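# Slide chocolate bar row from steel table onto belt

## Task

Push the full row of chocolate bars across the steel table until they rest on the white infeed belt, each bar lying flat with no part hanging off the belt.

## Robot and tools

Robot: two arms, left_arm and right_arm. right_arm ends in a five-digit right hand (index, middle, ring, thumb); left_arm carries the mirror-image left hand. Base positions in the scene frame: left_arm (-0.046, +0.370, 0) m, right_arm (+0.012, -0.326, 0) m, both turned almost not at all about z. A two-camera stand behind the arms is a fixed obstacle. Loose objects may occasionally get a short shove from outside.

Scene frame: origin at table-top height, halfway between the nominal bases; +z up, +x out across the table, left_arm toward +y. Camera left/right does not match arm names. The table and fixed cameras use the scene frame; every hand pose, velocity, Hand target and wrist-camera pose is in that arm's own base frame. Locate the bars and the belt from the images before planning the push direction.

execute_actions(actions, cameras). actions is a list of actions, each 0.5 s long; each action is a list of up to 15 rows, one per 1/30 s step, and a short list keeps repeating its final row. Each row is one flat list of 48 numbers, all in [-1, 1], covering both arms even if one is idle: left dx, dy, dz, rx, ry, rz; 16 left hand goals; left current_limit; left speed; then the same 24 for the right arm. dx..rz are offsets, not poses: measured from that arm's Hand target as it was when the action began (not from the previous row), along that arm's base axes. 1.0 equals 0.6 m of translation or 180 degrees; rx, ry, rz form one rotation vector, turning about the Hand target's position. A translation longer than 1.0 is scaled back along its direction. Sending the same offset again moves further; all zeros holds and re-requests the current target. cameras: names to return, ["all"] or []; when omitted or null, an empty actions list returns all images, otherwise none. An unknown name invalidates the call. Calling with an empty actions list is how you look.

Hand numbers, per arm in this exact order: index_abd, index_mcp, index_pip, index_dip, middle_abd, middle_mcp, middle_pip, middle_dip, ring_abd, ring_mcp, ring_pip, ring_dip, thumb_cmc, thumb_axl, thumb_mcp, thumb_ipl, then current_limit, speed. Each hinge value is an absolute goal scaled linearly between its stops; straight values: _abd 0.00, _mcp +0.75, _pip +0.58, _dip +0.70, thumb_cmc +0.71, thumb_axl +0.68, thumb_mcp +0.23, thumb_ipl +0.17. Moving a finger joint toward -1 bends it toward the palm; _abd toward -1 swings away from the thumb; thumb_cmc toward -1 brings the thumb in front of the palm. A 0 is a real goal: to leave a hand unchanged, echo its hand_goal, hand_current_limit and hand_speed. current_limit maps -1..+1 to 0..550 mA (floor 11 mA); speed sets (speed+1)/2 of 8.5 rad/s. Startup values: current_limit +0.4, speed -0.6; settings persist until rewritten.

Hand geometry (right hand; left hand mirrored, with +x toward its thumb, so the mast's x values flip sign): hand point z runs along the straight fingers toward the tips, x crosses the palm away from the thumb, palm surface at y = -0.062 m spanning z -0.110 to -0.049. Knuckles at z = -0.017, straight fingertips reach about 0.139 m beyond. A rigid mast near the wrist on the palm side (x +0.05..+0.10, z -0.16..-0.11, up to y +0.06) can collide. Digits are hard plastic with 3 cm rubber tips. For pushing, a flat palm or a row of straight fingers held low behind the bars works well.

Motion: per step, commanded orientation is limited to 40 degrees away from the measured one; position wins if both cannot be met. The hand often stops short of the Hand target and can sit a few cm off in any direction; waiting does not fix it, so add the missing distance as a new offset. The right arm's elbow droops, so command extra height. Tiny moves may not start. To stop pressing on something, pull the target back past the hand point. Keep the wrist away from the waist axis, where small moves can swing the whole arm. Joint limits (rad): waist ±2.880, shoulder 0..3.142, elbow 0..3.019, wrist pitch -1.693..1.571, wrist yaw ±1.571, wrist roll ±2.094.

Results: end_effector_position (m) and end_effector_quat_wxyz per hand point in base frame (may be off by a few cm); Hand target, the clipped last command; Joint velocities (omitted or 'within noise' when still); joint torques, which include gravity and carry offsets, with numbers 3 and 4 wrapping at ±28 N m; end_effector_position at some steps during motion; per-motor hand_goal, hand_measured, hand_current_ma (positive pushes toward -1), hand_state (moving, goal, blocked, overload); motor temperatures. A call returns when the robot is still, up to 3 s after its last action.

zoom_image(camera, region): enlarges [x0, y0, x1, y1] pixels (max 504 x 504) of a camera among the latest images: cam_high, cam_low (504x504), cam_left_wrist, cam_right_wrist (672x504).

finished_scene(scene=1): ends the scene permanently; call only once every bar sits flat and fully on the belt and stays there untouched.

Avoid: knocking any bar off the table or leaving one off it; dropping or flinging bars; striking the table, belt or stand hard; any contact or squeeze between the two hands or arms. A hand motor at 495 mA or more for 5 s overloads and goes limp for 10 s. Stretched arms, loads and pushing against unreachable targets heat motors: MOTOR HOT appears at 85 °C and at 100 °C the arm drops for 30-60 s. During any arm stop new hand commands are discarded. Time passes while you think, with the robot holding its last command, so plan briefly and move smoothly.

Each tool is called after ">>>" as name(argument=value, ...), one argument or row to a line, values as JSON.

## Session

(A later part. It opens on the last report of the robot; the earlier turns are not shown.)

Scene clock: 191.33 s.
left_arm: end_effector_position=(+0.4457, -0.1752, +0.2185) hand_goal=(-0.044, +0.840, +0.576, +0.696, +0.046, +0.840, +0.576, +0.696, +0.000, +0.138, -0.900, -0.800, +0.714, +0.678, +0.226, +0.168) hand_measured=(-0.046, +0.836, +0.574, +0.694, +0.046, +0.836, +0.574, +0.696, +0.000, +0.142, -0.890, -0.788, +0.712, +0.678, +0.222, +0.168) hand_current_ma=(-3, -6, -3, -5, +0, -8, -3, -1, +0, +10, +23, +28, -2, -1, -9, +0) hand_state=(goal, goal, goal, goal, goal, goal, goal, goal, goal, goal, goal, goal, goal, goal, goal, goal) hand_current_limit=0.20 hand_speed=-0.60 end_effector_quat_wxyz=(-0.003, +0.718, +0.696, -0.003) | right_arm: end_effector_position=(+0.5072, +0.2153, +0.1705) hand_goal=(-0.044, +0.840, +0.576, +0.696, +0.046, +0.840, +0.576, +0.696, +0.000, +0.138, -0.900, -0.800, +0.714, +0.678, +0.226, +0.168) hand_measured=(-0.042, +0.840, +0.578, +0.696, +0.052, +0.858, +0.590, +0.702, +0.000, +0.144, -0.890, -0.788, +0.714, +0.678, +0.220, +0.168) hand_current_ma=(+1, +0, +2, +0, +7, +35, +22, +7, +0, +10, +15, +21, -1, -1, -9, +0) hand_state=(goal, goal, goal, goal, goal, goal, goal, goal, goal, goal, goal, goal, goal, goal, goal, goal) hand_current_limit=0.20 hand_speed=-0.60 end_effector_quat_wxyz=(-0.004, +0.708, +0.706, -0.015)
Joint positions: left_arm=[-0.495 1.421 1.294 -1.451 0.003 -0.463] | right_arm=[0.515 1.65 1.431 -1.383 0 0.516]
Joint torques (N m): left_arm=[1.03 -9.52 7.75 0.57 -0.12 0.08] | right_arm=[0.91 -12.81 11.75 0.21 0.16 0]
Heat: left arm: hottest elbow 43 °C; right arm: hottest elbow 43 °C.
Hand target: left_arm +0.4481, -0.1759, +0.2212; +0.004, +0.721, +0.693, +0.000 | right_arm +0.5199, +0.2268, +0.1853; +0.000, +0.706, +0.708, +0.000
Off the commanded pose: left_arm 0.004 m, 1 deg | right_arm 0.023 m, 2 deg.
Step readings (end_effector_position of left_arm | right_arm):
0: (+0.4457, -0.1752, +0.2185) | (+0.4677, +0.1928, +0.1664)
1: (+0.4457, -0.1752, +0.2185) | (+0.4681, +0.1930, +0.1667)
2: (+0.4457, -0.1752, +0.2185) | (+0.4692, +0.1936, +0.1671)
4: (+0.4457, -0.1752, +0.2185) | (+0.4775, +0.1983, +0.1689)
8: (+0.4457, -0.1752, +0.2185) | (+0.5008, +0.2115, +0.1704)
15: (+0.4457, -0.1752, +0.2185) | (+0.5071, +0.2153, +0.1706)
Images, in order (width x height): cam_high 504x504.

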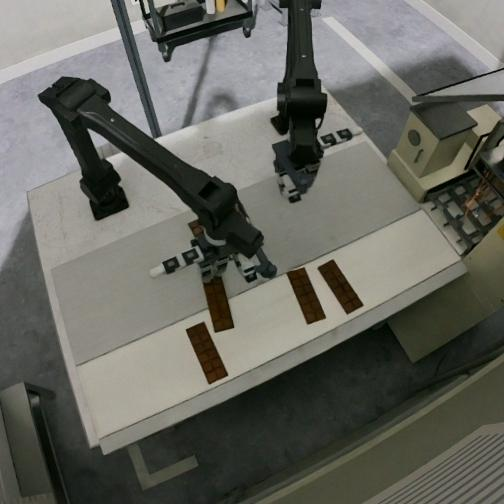

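>>> execute_actions(
  actions=[
    [[0,0,0,0,0,0,-0.045,0.84,0.576,0.696,0.045,0.84,0.576,0.696,0,0.137,-0.9,-0.8,0.714,0.678,0.226,0.168,0.2,-0.6,0.05,-0.035,0,0,0,0,-0.045,0.84,0.576,0.696,0.045,0.84,0.576,0.696,0,0.137,-0.9,-0.8,0.714,0.678,0.226,0.168,0.2,-0.6]],
  ],
  cameras=["cam_high"],
)

>>> zoom_image(
  camera="cam_high",
  region=[160, 250, 300, 390],
)

Scene clock: 193.93 s.
left_arm: end_effector_position=(+0.4457, -0.1752, +0.2185) hand_goal=(-0.044, +0.840, +0.576, +0.696, +0.046, +0.840, +0.576, +0.696, +0.000, +0.138, -0.900, -0.800, +0.714, +0.678, +0.226, +0.168) hand_measured=(-0.046, +0.836, +0.574, +0.694, +0.046, +0.836, +0.574, +0.696, +0.000, +0.142, -0.890, -0.788, +0.712, +0.678, +0.222, +0.168) hand_current_ma=(-3, -6, -3, -5, +0, -8, -3, -1, +0, +10, +23, +28, -2, -1, -9, +0) hand_state=(goal, goal, goal, goal, goal, goal, goal, goal, goal, goal, goal, goal, goal, goal, goal, goal) hand_current_limit=0.20 hand_speed=-0.60 end_effector_quat_wxyz=(-0.003, +0.718, +0.696, -0.003) | right_arm: end_effector_position=(+0.5341, +0.2017, +0.1714) hand_goal=(-0.044, +0.840, +0.576, +0.696, +0.046, +0.840, +0.576, +0.696, +0.000, +0.138, -0.900, -0.800, +0.714, +0.678, +0.226, +0.168) hand_measured=(-0.044, +0.836, +0.576, +0.696, +0.046, +0.860, +0.590, +0.702, +0.000, +0.144, -0.890, -0.788, +0.714, +0.678, +0.220, +0.168) hand_current_ma=(+0, -6, -1, +0, +0, +41, +25, +9, +0, +10, +15, +21, -1, -1, -9, +0) hand_state=(goal, goal, goal, goal, goal, goal, goal, goal, goal, goal, goal, goal, goal, goal, goal, goal) hand_current_limit=0.20 hand_speed=-0.60 end_effector_quat_wxyz=(-0.005, +0.707, +0.707, -0.013)
Joint positions: left_arm=[-0.495 1.421 1.294 -1.451 0.003 -0.463] | right_arm=[0.464 1.692 1.488 -1.395 -0.002 0.465]
Joint torques (N m): left_arm=[1.03 -9.52 7.76 0.57 -0.12 0.08] | right_arm=[-0.21 -13.22 11.82 0.18 0.27 -0.11]
Heat: left arm: hottest elbow 43 °C; right arm: hottest elbow 43 °C.
Hand target: left_arm +0.4481, -0.1759, +0.2212; +0.004, +0.721, +0.693, +0.000 | right_arm +0.5501, +0.2057, +0.1854; +0.000, +0.706, +0.708, +0.000
Off the commanded pose: left_arm 0.004 m, 1 deg | right_arm 0.022 m, 2 deg.
Step readings (end_effector_position of left_arm | right_arm):
0: (+0.4457, -0.1752, +0.2185) | (+0.5072, +0.2153, +0.1705)
1: (+0.4457, -0.1752, +0.2185) | (+0.5073, +0.2154, +0.1704)
2: (+0.4457, -0.1752, +0.2185) | (+0.5081, +0.2155, +0.1707)
4: (+0.4457, -0.1752, +0.2185) | (+0.5122, +0.2155, +0.1707)
8: (+0.4457, -0.1752, +0.2185) | (+0.5262, +0.2092, +0.1709)
15: (+0.4457, -0.1752, +0.2185) | (+0.5337, +0.2014, +0.1714)
Images, in order (width x height): cam_high 504x504.

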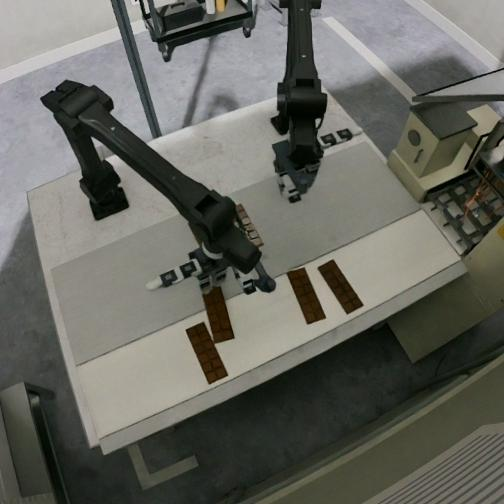

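Scaled by 3.600 from the camera's 504x504 image, which has a finer 720x720 frame.

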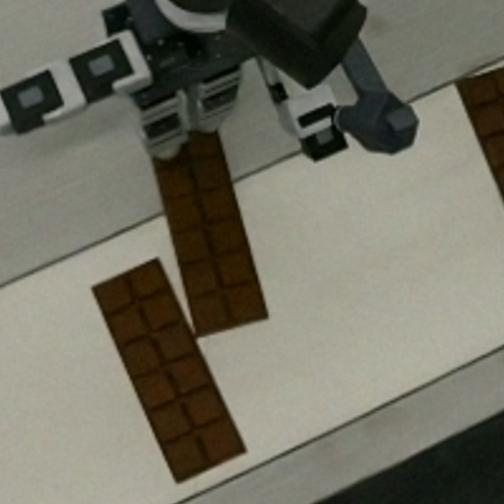

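>>> execute_actions(
  actions=[
    [[0,0,0,0,0,0,-0.045,0.84,0.576,0.696,0.045,0.84,0.576,0.696,0,0.137,-0.9,-0.8,0.714,0.678,0.226,0.168,0.2,-0.6,-0.03,0,0.065,0,0,0,-0.045,0.84,0.576,0.696,0.045,0.84,0.576,0.696,0,0.137,-0.9,-0.8,0.714,0.678,0.226,0.168,0.2,-0.6]],
    [[0,0,0,0,0,0,-0.045,0.84,0.576,0.696,0.045,0.84,0.576,0.696,0,0.137,-0.9,-0.8,0.714,0.678,0.226,0.168,0.2,-0.6,0.17,-0.02,0,0,0,0,-0.045,0.84,0.576,0.696,0.045,0.84,0.576,0.696,0,0.137,-0.9,-0.8,0.714,0.678,0.226,0.168,0.2,-0.6]],
  ],
  cameras=["cam_high","cam_right_wrist"],
)

>>> zoom_image(
  camera="cam_high",
  region=[160, 250, 300, 390],
)

Scene clock: 197.30 s.
left_arm: end_effector_position=(+0.4457, -0.1752, +0.2185) hand_goal=(-0.044, +0.840, +0.576, +0.696, +0.046, +0.840, +0.576, +0.696, +0.000, +0.138, -0.900, -0.800, +0.714, +0.678, +0.226, +0.168) hand_measured=(-0.046, +0.836, +0.574, +0.694, +0.046, +0.836, +0.574, +0.696, +0.000, +0.142, -0.890, -0.788, +0.712, +0.678, +0.222, +0.168) hand_current_ma=(-3, -6, -3, -5, +0, -8, -3, -1, +0, +10, +23, +28, -2, -1, -9, +0) hand_state=(goal, goal, goal, goal, goal, goal, goal, goal, goal, goal, goal, goal, goal, goal, goal, goal) hand_current_limit=0.20 hand_speed=-0.60 end_effector_quat_wxyz=(-0.003, +0.718, +0.696, -0.003) | right_arm: end_effector_position=(+0.6242, +0.1836, +0.1969) hand_goal=(-0.044, +0.840, +0.576, +0.696, +0.046, +0.840, +0.576, +0.696, +0.000, +0.138, -0.900, -0.800, +0.714, +0.678, +0.226, +0.168) hand_measured=(-0.044, +0.838, +0.576, +0.696, +0.044, +0.838, +0.578, +0.698, +0.000, +0.144, -0.890, -0.788, +0.714, +0.678, +0.220, +0.168) hand_current_ma=(+0, -3, -1, +0, -1, -2, +1, +3, +0, +10, +15, +21, +0, -1, -9, +0) hand_state=(goal, goal, goal, goal, goal, goal, goal, goal, goal, goal, goal, goal, goal, goal, goal, goal) hand_current_limit=0.20 hand_speed=-0.60 end_effector_quat_wxyz=(-0.008, +0.712, +0.702, -0.021)
Joint positions: left_arm=[-0.495 1.421 1.294 -1.451 0.003 -0.463] | right_arm=[0.368 1.898 1.846 -1.563 0.001 0.383]
Joint torques (N m): left_arm=[0.97 -9.52 7.75 0.58 -0.12 0.08] | right_arm=[0.91 -18.37 12.23 0.02 0.11 -0.11]
Heat: left arm: hottest elbow 43 °C; right arm: hottest elbow 44 °C.
Hand target: left_arm +0.4481, -0.1759, +0.2212; +0.004, +0.721, +0.693, +0.000 | right_arm +0.6341, +0.1937, +0.2242; +0.000, +0.706, +0.708, +0.000
Off the commanded pose: left_arm 0.004 m, 1 deg | right_arm 0.031 m, 3 deg.
Step readings (end_effector_position of left_arm | right_arm):
0: (+0.4457, -0.1752, +0.2185) | (+0.5341, +0.2017, +0.1714)
1: (+0.4457, -0.1752, +0.2185) | (+0.5339, +0.2016, +0.1713)
2: (+0.4457, -0.1752, +0.2185) | (+0.5331, +0.2012, +0.1718)
4: (+0.4457, -0.1752, +0.2185) | (+0.5294, +0.1994, +0.1727)
8: (+0.4457, -0.1752, +0.2185) | (+0.5233, +0.1963, +0.1783)
15: (+0.4457, -0.1752, +0.2185) | (+0.5223, +0.1959, +0.1923)
16: (+0.4457, -0.1752, +0.2185) | (+0.5229, +0.1962, +0.1937)
17: (+0.4457, -0.1752, +0.2185) | (+0.5255, +0.1960, +0.1959)
19: (+0.4457, -0.1752, +0.2185) | (+0.5430, +0.1988, +0.2039)
23: (+0.4457, -0.1752, +0.2185) | (+0.5952, +0.1968, +0.2164)
30: (+0.4457, -0.1752, +0.2185) | (+0.6220, +0.1811, +0.1965)
Images, in order (width x height): cam_high 504x504, cam_right_wrist 672x504.

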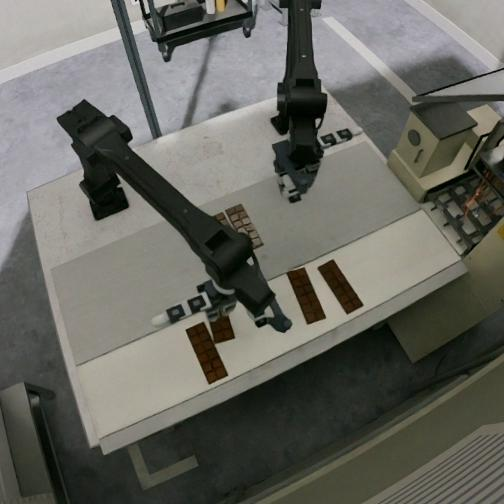

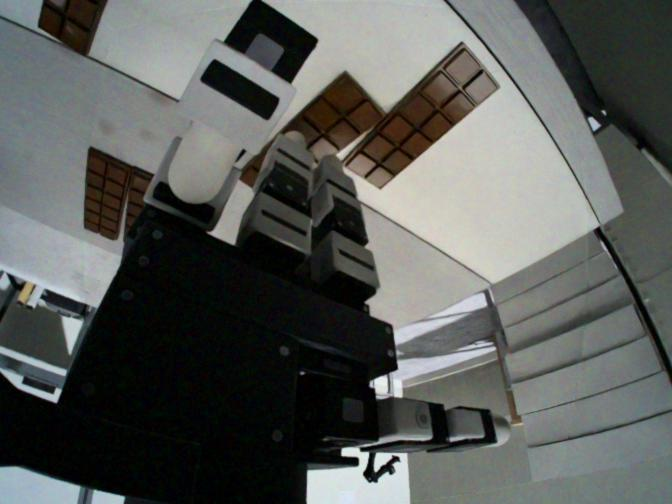

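Scaled by 3.600 from the camera's 504x504 image, which has a finer 720x720 frame.

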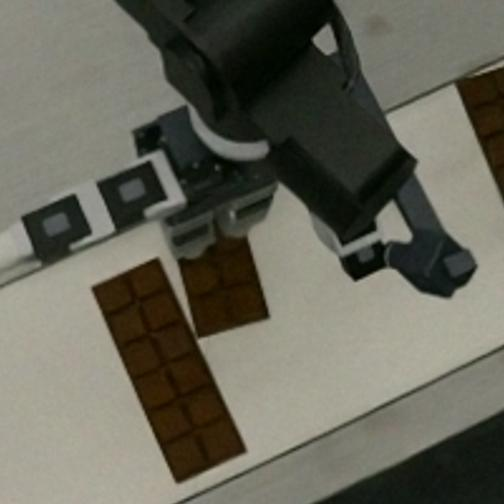

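>>> execute_actions(
  actions=[
    [[0,0,0,0,0,0,-0.045,0.84,0.576,0.696,0.045,0.84,0.576,0.696,0,0.137,-0.9,-0.8,0.714,0.678,0.226,0.168,0.2,-0.6,-0.015,0,-0.075,0,0,0,-0.045,0.84,0.576,0.696,0.045,0.84,0.576,0.696,0,0.137,-0.9,-0.8,0.714,0.678,0.226,0.168,0.2,-0.6]],
    [[0,0,0,0,0,0,-0.045,0.84,0.576,0.696,0.045,0.84,0.576,0.696,0,0.137,-0.9,-0.8,0.714,0.678,0.226,0.168,0.2,-0.6,0,0,-0.05,0,0,0,-0.045,0.84,0.576,0.696,0.045,0.84,0.576,0.696,0,0.137,-0.9,-0.8,0.714,0.678,0.226,0.168,0.2,-0.6]],
  ],
  cameras=["cam_high"],
)

>>> zoom_image(
  camera="cam_high",
  region=[160, 250, 300, 390],
)

Scene clock: 199.30 s.
left_arm: end_effector_position=(+0.4457, -0.1752, +0.2185) hand_goal=(-0.044, +0.840, +0.576, +0.696, +0.046, +0.840, +0.576, +0.696, +0.000, +0.138, -0.900, -0.800, +0.714, +0.678, +0.226, +0.168) hand_measured=(-0.046, +0.836, +0.574, +0.694, +0.046, +0.836, +0.574, +0.696, +0.000, +0.142, -0.890, -0.788, +0.712, +0.678, +0.222, +0.168) hand_current_ma=(-3, -6, -3, -5, +0, -8, -3, -1, +0, +10, +23, +28, -2, -1, -9, +0) hand_state=(goal, goal, goal, goal, goal, goal, goal, goal, goal, goal, goal, goal, goal, goal, goal, goal) hand_current_limit=0.20 hand_speed=-0.60 end_effector_quat_wxyz=(-0.003, +0.718, +0.696, -0.003) | right_arm: end_effector_position=(+0.6258, +0.1865, +0.1767) hand_goal=(-0.044, +0.840, +0.576, +0.696, +0.046, +0.840, +0.576, +0.696, +0.000, +0.138, -0.900, -0.800, +0.714, +0.678, +0.226, +0.168) hand_measured=(-0.044, +0.850, +0.582, +0.698, +0.054, +0.856, +0.588, +0.702, +0.000, +0.146, -0.890, -0.788, +0.714, +0.678, +0.220, +0.168) hand_current_ma=(+0, +16, +9, +2, +9, +33, +21, +7, +0, +12, +15, +21, +0, -1, -9, +0) hand_state=(goal, goal, goal, goal, goal, goal, goal, goal, goal, goal, goal, goal, goal, goal, goal, goal) hand_current_limit=0.20 hand_speed=-0.60 end_effector_quat_wxyz=(+0.006, +0.711, +0.703, +0.011)
Joint positions: left_arm=[-0.495 1.421 1.294 -1.451 0.003 -0.463] | right_arm=[0.372 1.862 1.727 -1.41 0.002 0.383]
Joint torques (N m): left_arm=[0.97 -9.52 7.75 0.57 -0.12 0.08] | right_arm=[1.03 -15.15 6.31 1.46 0.08 -0.08]
Heat: left arm: hottest elbow 43 °C; right arm: hottest elbow 44 °C.
Hand target: left_arm +0.4481, -0.1759, +0.2212; +0.004, +0.721, +0.693, +0.000 | right_arm +0.6251, +0.1938, +0.1494; +0.000, +0.706, +0.708, +0.000
Off the commanded pose: left_arm 0.004 m, 1 deg | right_arm 0.028 m, 2 deg.
Step readings (end_effector_position of left_arm | right_arm):
0: (+0.4457, -0.1752, +0.2185) | (+0.6242, +0.1836, +0.1969)
1: (+0.4457, -0.1752, +0.2185) | (+0.6242, +0.1836, +0.1969)
2: (+0.4457, -0.1752, +0.2185) | (+0.6248, +0.1838, +0.1969)
4: (+0.4457, -0.1752, +0.2185) | (+0.6273, +0.1853, +0.1944)
8: (+0.4457, -0.1752, +0.2185) | (+0.6256, +0.1861, +0.1788)
15: (+0.4457, -0.1752, +0.2185) | (+0.6253, +0.1867, +0.1765)
16: (+0.4457, -0.1752, +0.2185) | (+0.6251, +0.1866, +0.1761)
17: (+0.4457, -0.1752, +0.2185) | (+0.6256, +0.1868, +0.1754)
19: (+0.4457, -0.1752, +0.2185) | (+0.6264, +0.1871, +0.1755)
23: (+0.4457, -0.1752, +0.2185) | (+0.6255, +0.1867, +0.1761)
30: (+0.4457, -0.1752, +0.2185) | (+0.6257, +0.1866, +0.1766)
Images, in order (width x height): cam_high 504x504.

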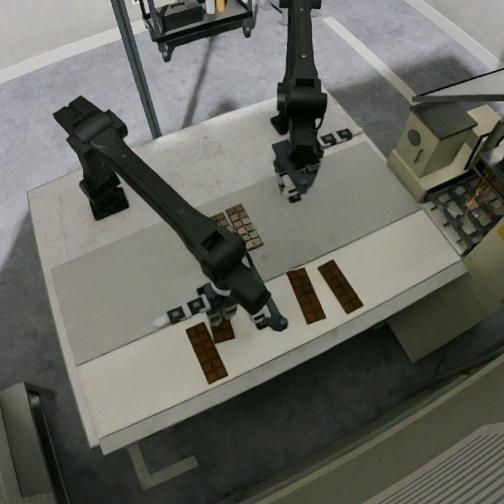

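Scaled by 3.600 from the camera's 504x504 image, which has a finer 720x720 frame.

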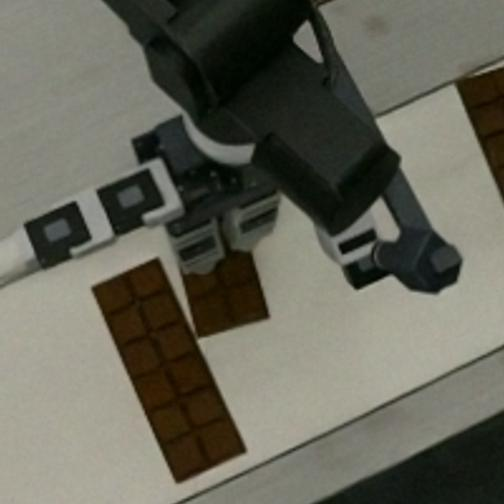

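>>> execute_actions(
  actions=[
    [[0,0,0,0,0,0,-0.045,0.84,0.576,0.696,0.045,0.84,0.576,0.696,0,0.137,-0.9,-0.8,0.714,0.678,0.226,0.168,0.2,-0.6,0,0.06,0,0,0,0,-0.045,0.84,0.576,0.696,0.045,0.84,0.576,0.696,0,0.137,-0.9,-0.8,0.714,0.678,0.226,0.168,0.2,-0.6]],
  ],
  cameras=["cam_high"],
)

>>> zoom_image(
  camera="cam_high",
  region=[160, 250, 300, 390],
)

Scene clock: 200.50 s.
left_arm: end_effector_position=(+0.4457, -0.1752, +0.2185) hand_goal=(-0.044, +0.840, +0.576, +0.696, +0.046, +0.840, +0.576, +0.696, +0.000, +0.138, -0.900, -0.800, +0.714, +0.678, +0.226, +0.168) hand_measured=(-0.046, +0.836, +0.574, +0.694, +0.046, +0.836, +0.574, +0.696, +0.000, +0.142, -0.890, -0.788, +0.712, +0.678, +0.222, +0.168) hand_current_ma=(-3, -6, -3, -5, +0, -8, -3, -1, +0, +10, +23, +28, -2, -1, -9, +0) hand_state=(goal, goal, goal, goal, goal, goal, goal, goal, goal, goal, goal, goal, goal, goal, goal, goal) hand_current_limit=0.20 hand_speed=-0.60 end_effector_quat_wxyz=(-0.003, +0.718, +0.696, -0.003) | right_arm: end_effector_position=(+0.6199, +0.2111, +0.1770) hand_goal=(-0.044, +0.840, +0.576, +0.696, +0.046, +0.840, +0.576, +0.696, +0.000, +0.138, -0.900, -0.800, +0.714, +0.678, +0.226, +0.168) hand_measured=(+0.002, +0.840, +0.574, +0.696, +0.048, +0.840, +0.578, +0.698, +0.000, +0.146, -0.890, -0.788, +0.714, +0.678, +0.220, +0.168) hand_current_ma=(+97, -1, -2, -1, +2, +0, +2, +3, +0, +12, +15, +21, +0, -1, -9, +0) hand_state=(blocked, goal, goal, goal, goal, goal, goal, goal, goal, goal, goal, goal, goal, goal, goal, goal) hand_current_limit=0.20 hand_speed=-0.60 end_effector_quat_wxyz=(+0.016, +0.707, +0.707, +0.008)
Joint positions: left_arm=[-0.495 1.421 1.294 -1.451 0.003 -0.463] | right_arm=[0.42 1.871 1.737 -1.41 0.025 0.421]
Joint torques (N m): left_arm=[1.03 -9.52 7.75 0.57 -0.12 0.08] | right_arm=[1.67 -12.81 9.73 0.92 -0.85 0.12]
Heat: left arm: hottest elbow 43 °C; right arm: hottest elbow 44 °C.
Hand target: left_arm +0.4481, -0.1759, +0.2212; +0.004, +0.721, +0.693, +0.000 | right_arm +0.6250, +0.2298, +0.1493; +0.000, +0.706, +0.708, +0.000
Off the commanded pose: left_arm 0.004 m, 1 deg | right_arm 0.034 m, 2 deg.
Step readings (end_effector_position of left_arm | right_arm):
0: (+0.4457, -0.1752, +0.2185) | (+0.6257, +0.1865, +0.1766)
1: (+0.4457, -0.1752, +0.2185) | (+0.6257, +0.1865, +0.1766)
2: (+0.4457, -0.1752, +0.2185) | (+0.6247, +0.1895, +0.1766)
4: (+0.4457, -0.1752, +0.2185) | (+0.6240, +0.1912, +0.1770)
8: (+0.4457, -0.1752, +0.2185) | (+0.6209, +0.2011, +0.1772)
15: (+0.4457, -0.1752, +0.2185) | (+0.6195, +0.2113, +0.1768)
Images, in order (width x height): cam_high 504x504.

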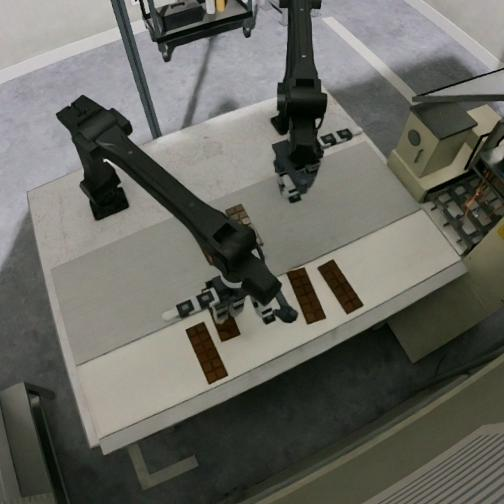

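Scaled by 3.600 from the camera's 504x504 image, which has a finer 720x720 frame.

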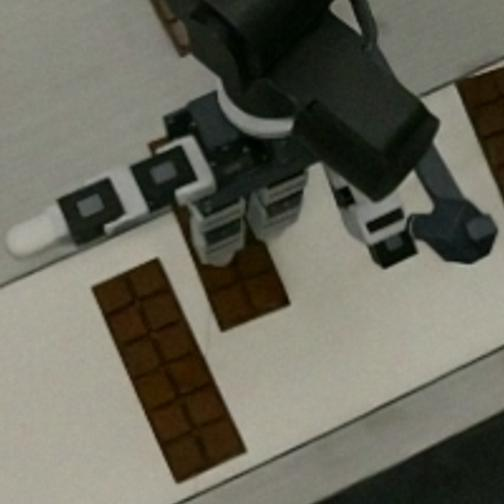

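>>> execute_actions(
  actions=[
    [[0,0,0,0,0,0,-0.045,0.84,0.576,0.696,0.045,0.84,0.576,0.696,0,0.137,-0.9,-0.8,0.714,0.678,0.226,0.168,0.2,-0.6,0,-0.02,0.12,0,0,0,-0.045,0.84,0.576,0.696,0.045,0.84,0.576,0.696,0,0.137,-0.9,-0.8,0.714,0.678,0.226,0.168,0.2,-0.6]],
    [[0,0,0,0,0,0,-0.045,0.84,0.576,0.696,0.045,0.84,0.576,0.696,0,0.137,-0.9,-0.8,0.714,0.678,0.226,0.168,0.2,-0.6,-0.13,-0.03,0,0,0,0,-0.045,0.84,0.576,0.696,0.045,0.84,0.576,0.696,0,0.137,-0.9,-0.8,0.714,0.678,0.226,0.168,0.2,-0.6]],
    [[0,0,0,0,0,0,-0.045,0.84,0.576,0.696,0.045,0.84,0.576,0.696,0,0.137,-0.9,-0.8,0.714,0.678,0.226,0.168,0.2,-0.6,-0.11,0,0,0,0,0,-0.045,0.84,0.576,0.696,0.045,0.84,0.576,0.696,0,0.137,-0.9,-0.8,0.714,0.678,0.226,0.168,0.2,-0.6]],
  ],
  cameras=["cam_high"],
)

>>> zoom_image(
  camera="cam_high",
  region=[160, 210, 300, 350],
)

Scene clock: 203.67 s.
left_arm: end_effector_position=(+0.4457, -0.1752, +0.2185) hand_goal=(-0.044, +0.840, +0.576, +0.696, +0.046, +0.840, +0.576, +0.696, +0.000, +0.138, -0.900, -0.800, +0.714, +0.678, +0.226, +0.168) hand_measured=(-0.046, +0.836, +0.574, +0.694, +0.046, +0.836, +0.574, +0.696, +0.000, +0.142, -0.890, -0.788, +0.712, +0.678, +0.222, +0.168) hand_current_ma=(-3, -6, -3, -5, +0, -8, -3, -1, +0, +10, +23, +28, -2, -1, -9, +0) hand_state=(goal, goal, goal, goal, goal, goal, goal, goal, goal, goal, goal, goal, goal, goal, goal, goal) hand_current_limit=0.20 hand_speed=-0.60 end_effector_quat_wxyz=(-0.003, +0.718, +0.696, -0.003) | right_arm: end_effector_position=(+0.4800, +0.1985, +0.2142) hand_goal=(-0.044, +0.840, +0.576, +0.696, +0.046, +0.840, +0.576, +0.696, +0.000, +0.138, -0.900, -0.800, +0.714, +0.678, +0.226, +0.168) hand_measured=(-0.042, +0.836, +0.574, +0.694, +0.048, +0.836, +0.576, +0.698, +0.000, +0.144, -0.890, -0.788, +0.712, +0.678, +0.220, +0.168) hand_current_ma=(+2, -5, -2, -1, +1, -4, +0, +3, +0, +9, +15, +21, -1, -1, -9, +0) hand_state=(goal, goal, goal, goal, goal, goal, goal, goal, goal, goal, goal, goal, goal, goal, goal, goal) hand_current_limit=0.20 hand_speed=-0.60 end_effector_quat_wxyz=(-0.005, +0.703, +0.711, -0.012)
Joint positions: left_arm=[-0.495 1.421 1.294 -1.451 0.003 -0.463] | right_arm=[0.509 1.543 1.418 -1.471 -0.003 0.498]
Joint torques (N m): left_arm=[1.03 -9.52 7.76 0.57 -0.12 0.08] | right_arm=[0.56 -13.45 8.02 0.91 0.27 0.1]
Heat: left arm: hottest elbow 43 °C; right arm: hottest elbow 44 °C.
Hand target: left_arm +0.4481, -0.1759, +0.2212; +0.004, +0.721, +0.693, +0.000 | right_arm +0.4811, +0.1997, +0.2213; +0.000, +0.706, +0.708, +0.000
Off the commanded pose: left_arm 0.004 m, 1 deg | right_arm 0.007 m, 2 deg.
Step readings (end_effector_position of left_arm | right_arm):
0: (+0.4457, -0.1752, +0.2185) | (+0.6199, +0.2111, +0.1770)
1: (+0.4457, -0.1752, +0.2185) | (+0.6201, +0.2112, +0.1775)
2: (+0.4457, -0.1752, +0.2185) | (+0.6196, +0.2114, +0.1792)
4: (+0.4457, -0.1752, +0.2185) | (+0.6161, +0.2131, +0.1788)
8: (+0.4457, -0.1752, +0.2185) | (+0.6125, +0.2120, +0.1828)
15: (+0.4457, -0.1752, +0.2185) | (+0.6141, +0.2132, +0.1976)
16: (+0.4457, -0.1752, +0.2185) | (+0.6141, +0.2132, +0.1979)
17: (+0.4457, -0.1752, +0.2185) | (+0.6122, +0.2124, +0.1977)
19: (+0.4457, -0.1752, +0.2185) | (+0.5986, +0.2079, +0.1932)
23: (+0.4457, -0.1752, +0.2185) | (+0.5598, +0.1937, +0.1903)
30: (+0.4457, -0.1752, +0.2185) | (+0.5483, +0.1946, +0.2184)
31: (+0.4457, -0.1752, +0.2185) | (+0.5479, +0.1945, +0.2195)
32: (+0.4457, -0.1752, +0.2185) | (+0.5446, +0.1952, +0.2187)
34: (+0.4457, -0.1752, +0.2185) | (+0.5296, +0.1933, +0.2119)
38: (+0.4457, -0.1752, +0.2185) | (+0.4925, +0.1919, +0.2008)
45: (+0.4457, -0.1752, +0.2185) | (+0.4805, +0.1995, +0.2142)
Images, in order (width x height): cam_high 504x504.

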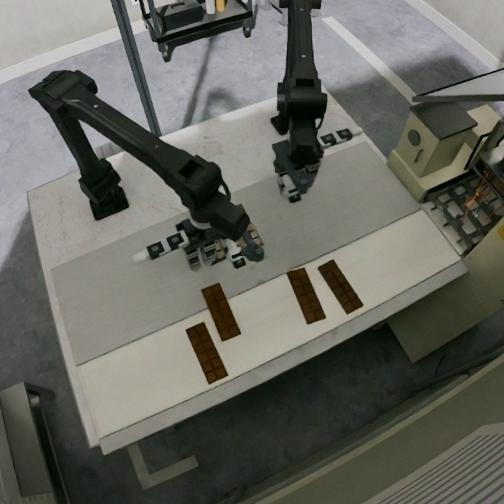

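Scaled by 3.600 from the camera's 504x504 image, which has a finer 720x720 frame.

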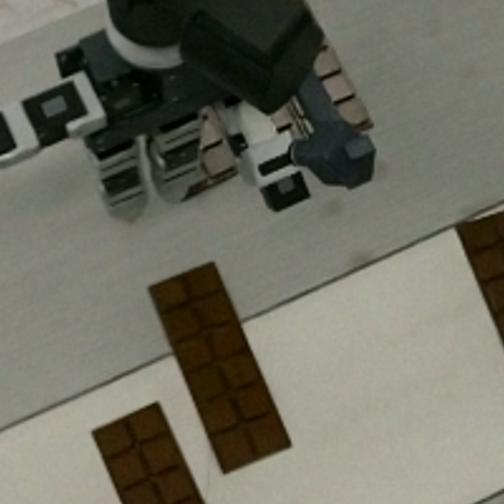

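>>> execute_actions(
  actions=[
    [[0,0,0,0,0,0,-0.045,0.84,0.576,0.696,0.045,0.84,0.576,0.696,0,0.137,-0.9,-0.8,0.714,0.678,0.226,0.168,0.2,-0.6,0,0.03,-0.077,0,0,0,-0.045,0.84,0.576,0.696,0.045,0.84,0.576,0.696,0,0.137,-0.9,-0.8,0.714,0.678,0.226,0.168,0.2,-0.6]],
  ],
  cameras=["cam_high"],
)

>>> zoom_image(
  camera="cam_high",
  region=[160, 210, 300, 350],
)

Scene clock: 205.47 s.
left_arm: end_effector_position=(+0.4457, -0.1752, +0.2185) hand_goal=(-0.044, +0.840, +0.576, +0.696, +0.046, +0.840, +0.576, +0.696, +0.000, +0.138, -0.900, -0.800, +0.714, +0.678, +0.226, +0.168) hand_measured=(-0.046, +0.836, +0.574, +0.694, +0.046, +0.836, +0.574, +0.696, +0.000, +0.142, -0.890, -0.788, +0.712, +0.678, +0.222, +0.168) hand_current_ma=(-3, -6, -3, -5, +0, -8, -3, -1, +0, +10, +23, +28, -2, -1, -9, +0) hand_state=(goal, goal, goal, goal, goal, goal, goal, goal, goal, goal, goal, goal, goal, goal, goal, goal) hand_current_limit=0.20 hand_speed=-0.60 end_effector_quat_wxyz=(-0.003, +0.718, +0.696, -0.003) | right_arm: end_effector_position=(+0.4786, +0.2138, +0.1700) hand_goal=(-0.044, +0.840, +0.576, +0.696, +0.046, +0.840, +0.576, +0.696, +0.000, +0.138, -0.900, -0.800, +0.714, +0.678, +0.226, +0.168) hand_measured=(-0.042, +0.836, +0.574, +0.694, +0.048, +0.836, +0.576, +0.698, +0.000, +0.144, -0.890, -0.788, +0.712, +0.678, +0.220, +0.168) hand_current_ma=(+2, -5, -2, -1, +1, -4, +0, +3, +0, +9, +15, +21, -1, -1, -9, +0) hand_state=(goal, goal, goal, goal, goal, goal, goal, goal, goal, goal, goal, goal, goal, goal, goal, goal) hand_current_limit=0.20 hand_speed=-0.60 end_effector_quat_wxyz=(-0.004, +0.704, +0.710, -0.010)
Joint positions: left_arm=[-0.495 1.421 1.294 -1.451 0.003 -0.463] | right_arm=[0.54 1.579 1.342 -1.356 -0.002 0.532]
Joint torques (N m): left_arm=[0.97 -9.52 7.76 0.58 -0.12 0.08] | right_arm=[0.79 -13.57 8.1 0.92 0.26 0.11]
Heat: left arm: hottest elbow 43 °C; right arm: hottest elbow 44 °C.
Hand target: left_arm +0.4481, -0.1759, +0.2212; +0.004, +0.721, +0.693, +0.000 | right_arm +0.4811, +0.2178, +0.1751; +0.000, +0.706, +0.708, +0.000
Off the commanded pose: left_arm 0.004 m, 1 deg | right_arm 0.007 m, 1 deg.
Step readings (end_effector_position of left_arm | right_arm):
0: (+0.4457, -0.1752, +0.2185) | (+0.4800, +0.1984, +0.2142)
1: (+0.4457, -0.1752, +0.2185) | (+0.4799, +0.1984, +0.2139)
2: (+0.4457, -0.1752, +0.2185) | (+0.4804, +0.1989, +0.2122)
4: (+0.4457, -0.1752, +0.2185) | (+0.4816, +0.2027, +0.2062)
8: (+0.4457, -0.1752, +0.2185) | (+0.4785, +0.2075, +0.1844)
15: (+0.4457, -0.1752, +0.2185) | (+0.4783, +0.2138, +0.1699)
Images, in order (width x height): cam_high 504x504.

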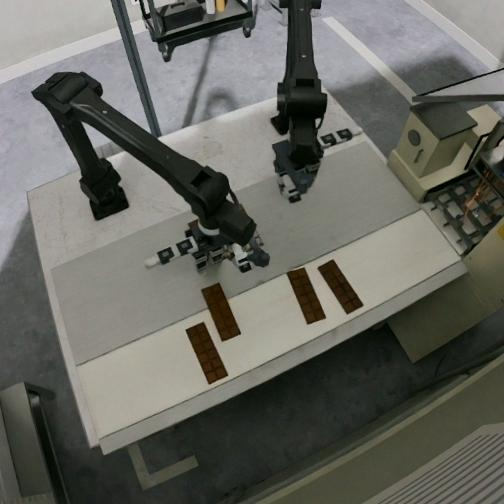

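Scaled by 3.600 from the camera's 504x504 image, which has a finer 720x720 frame.

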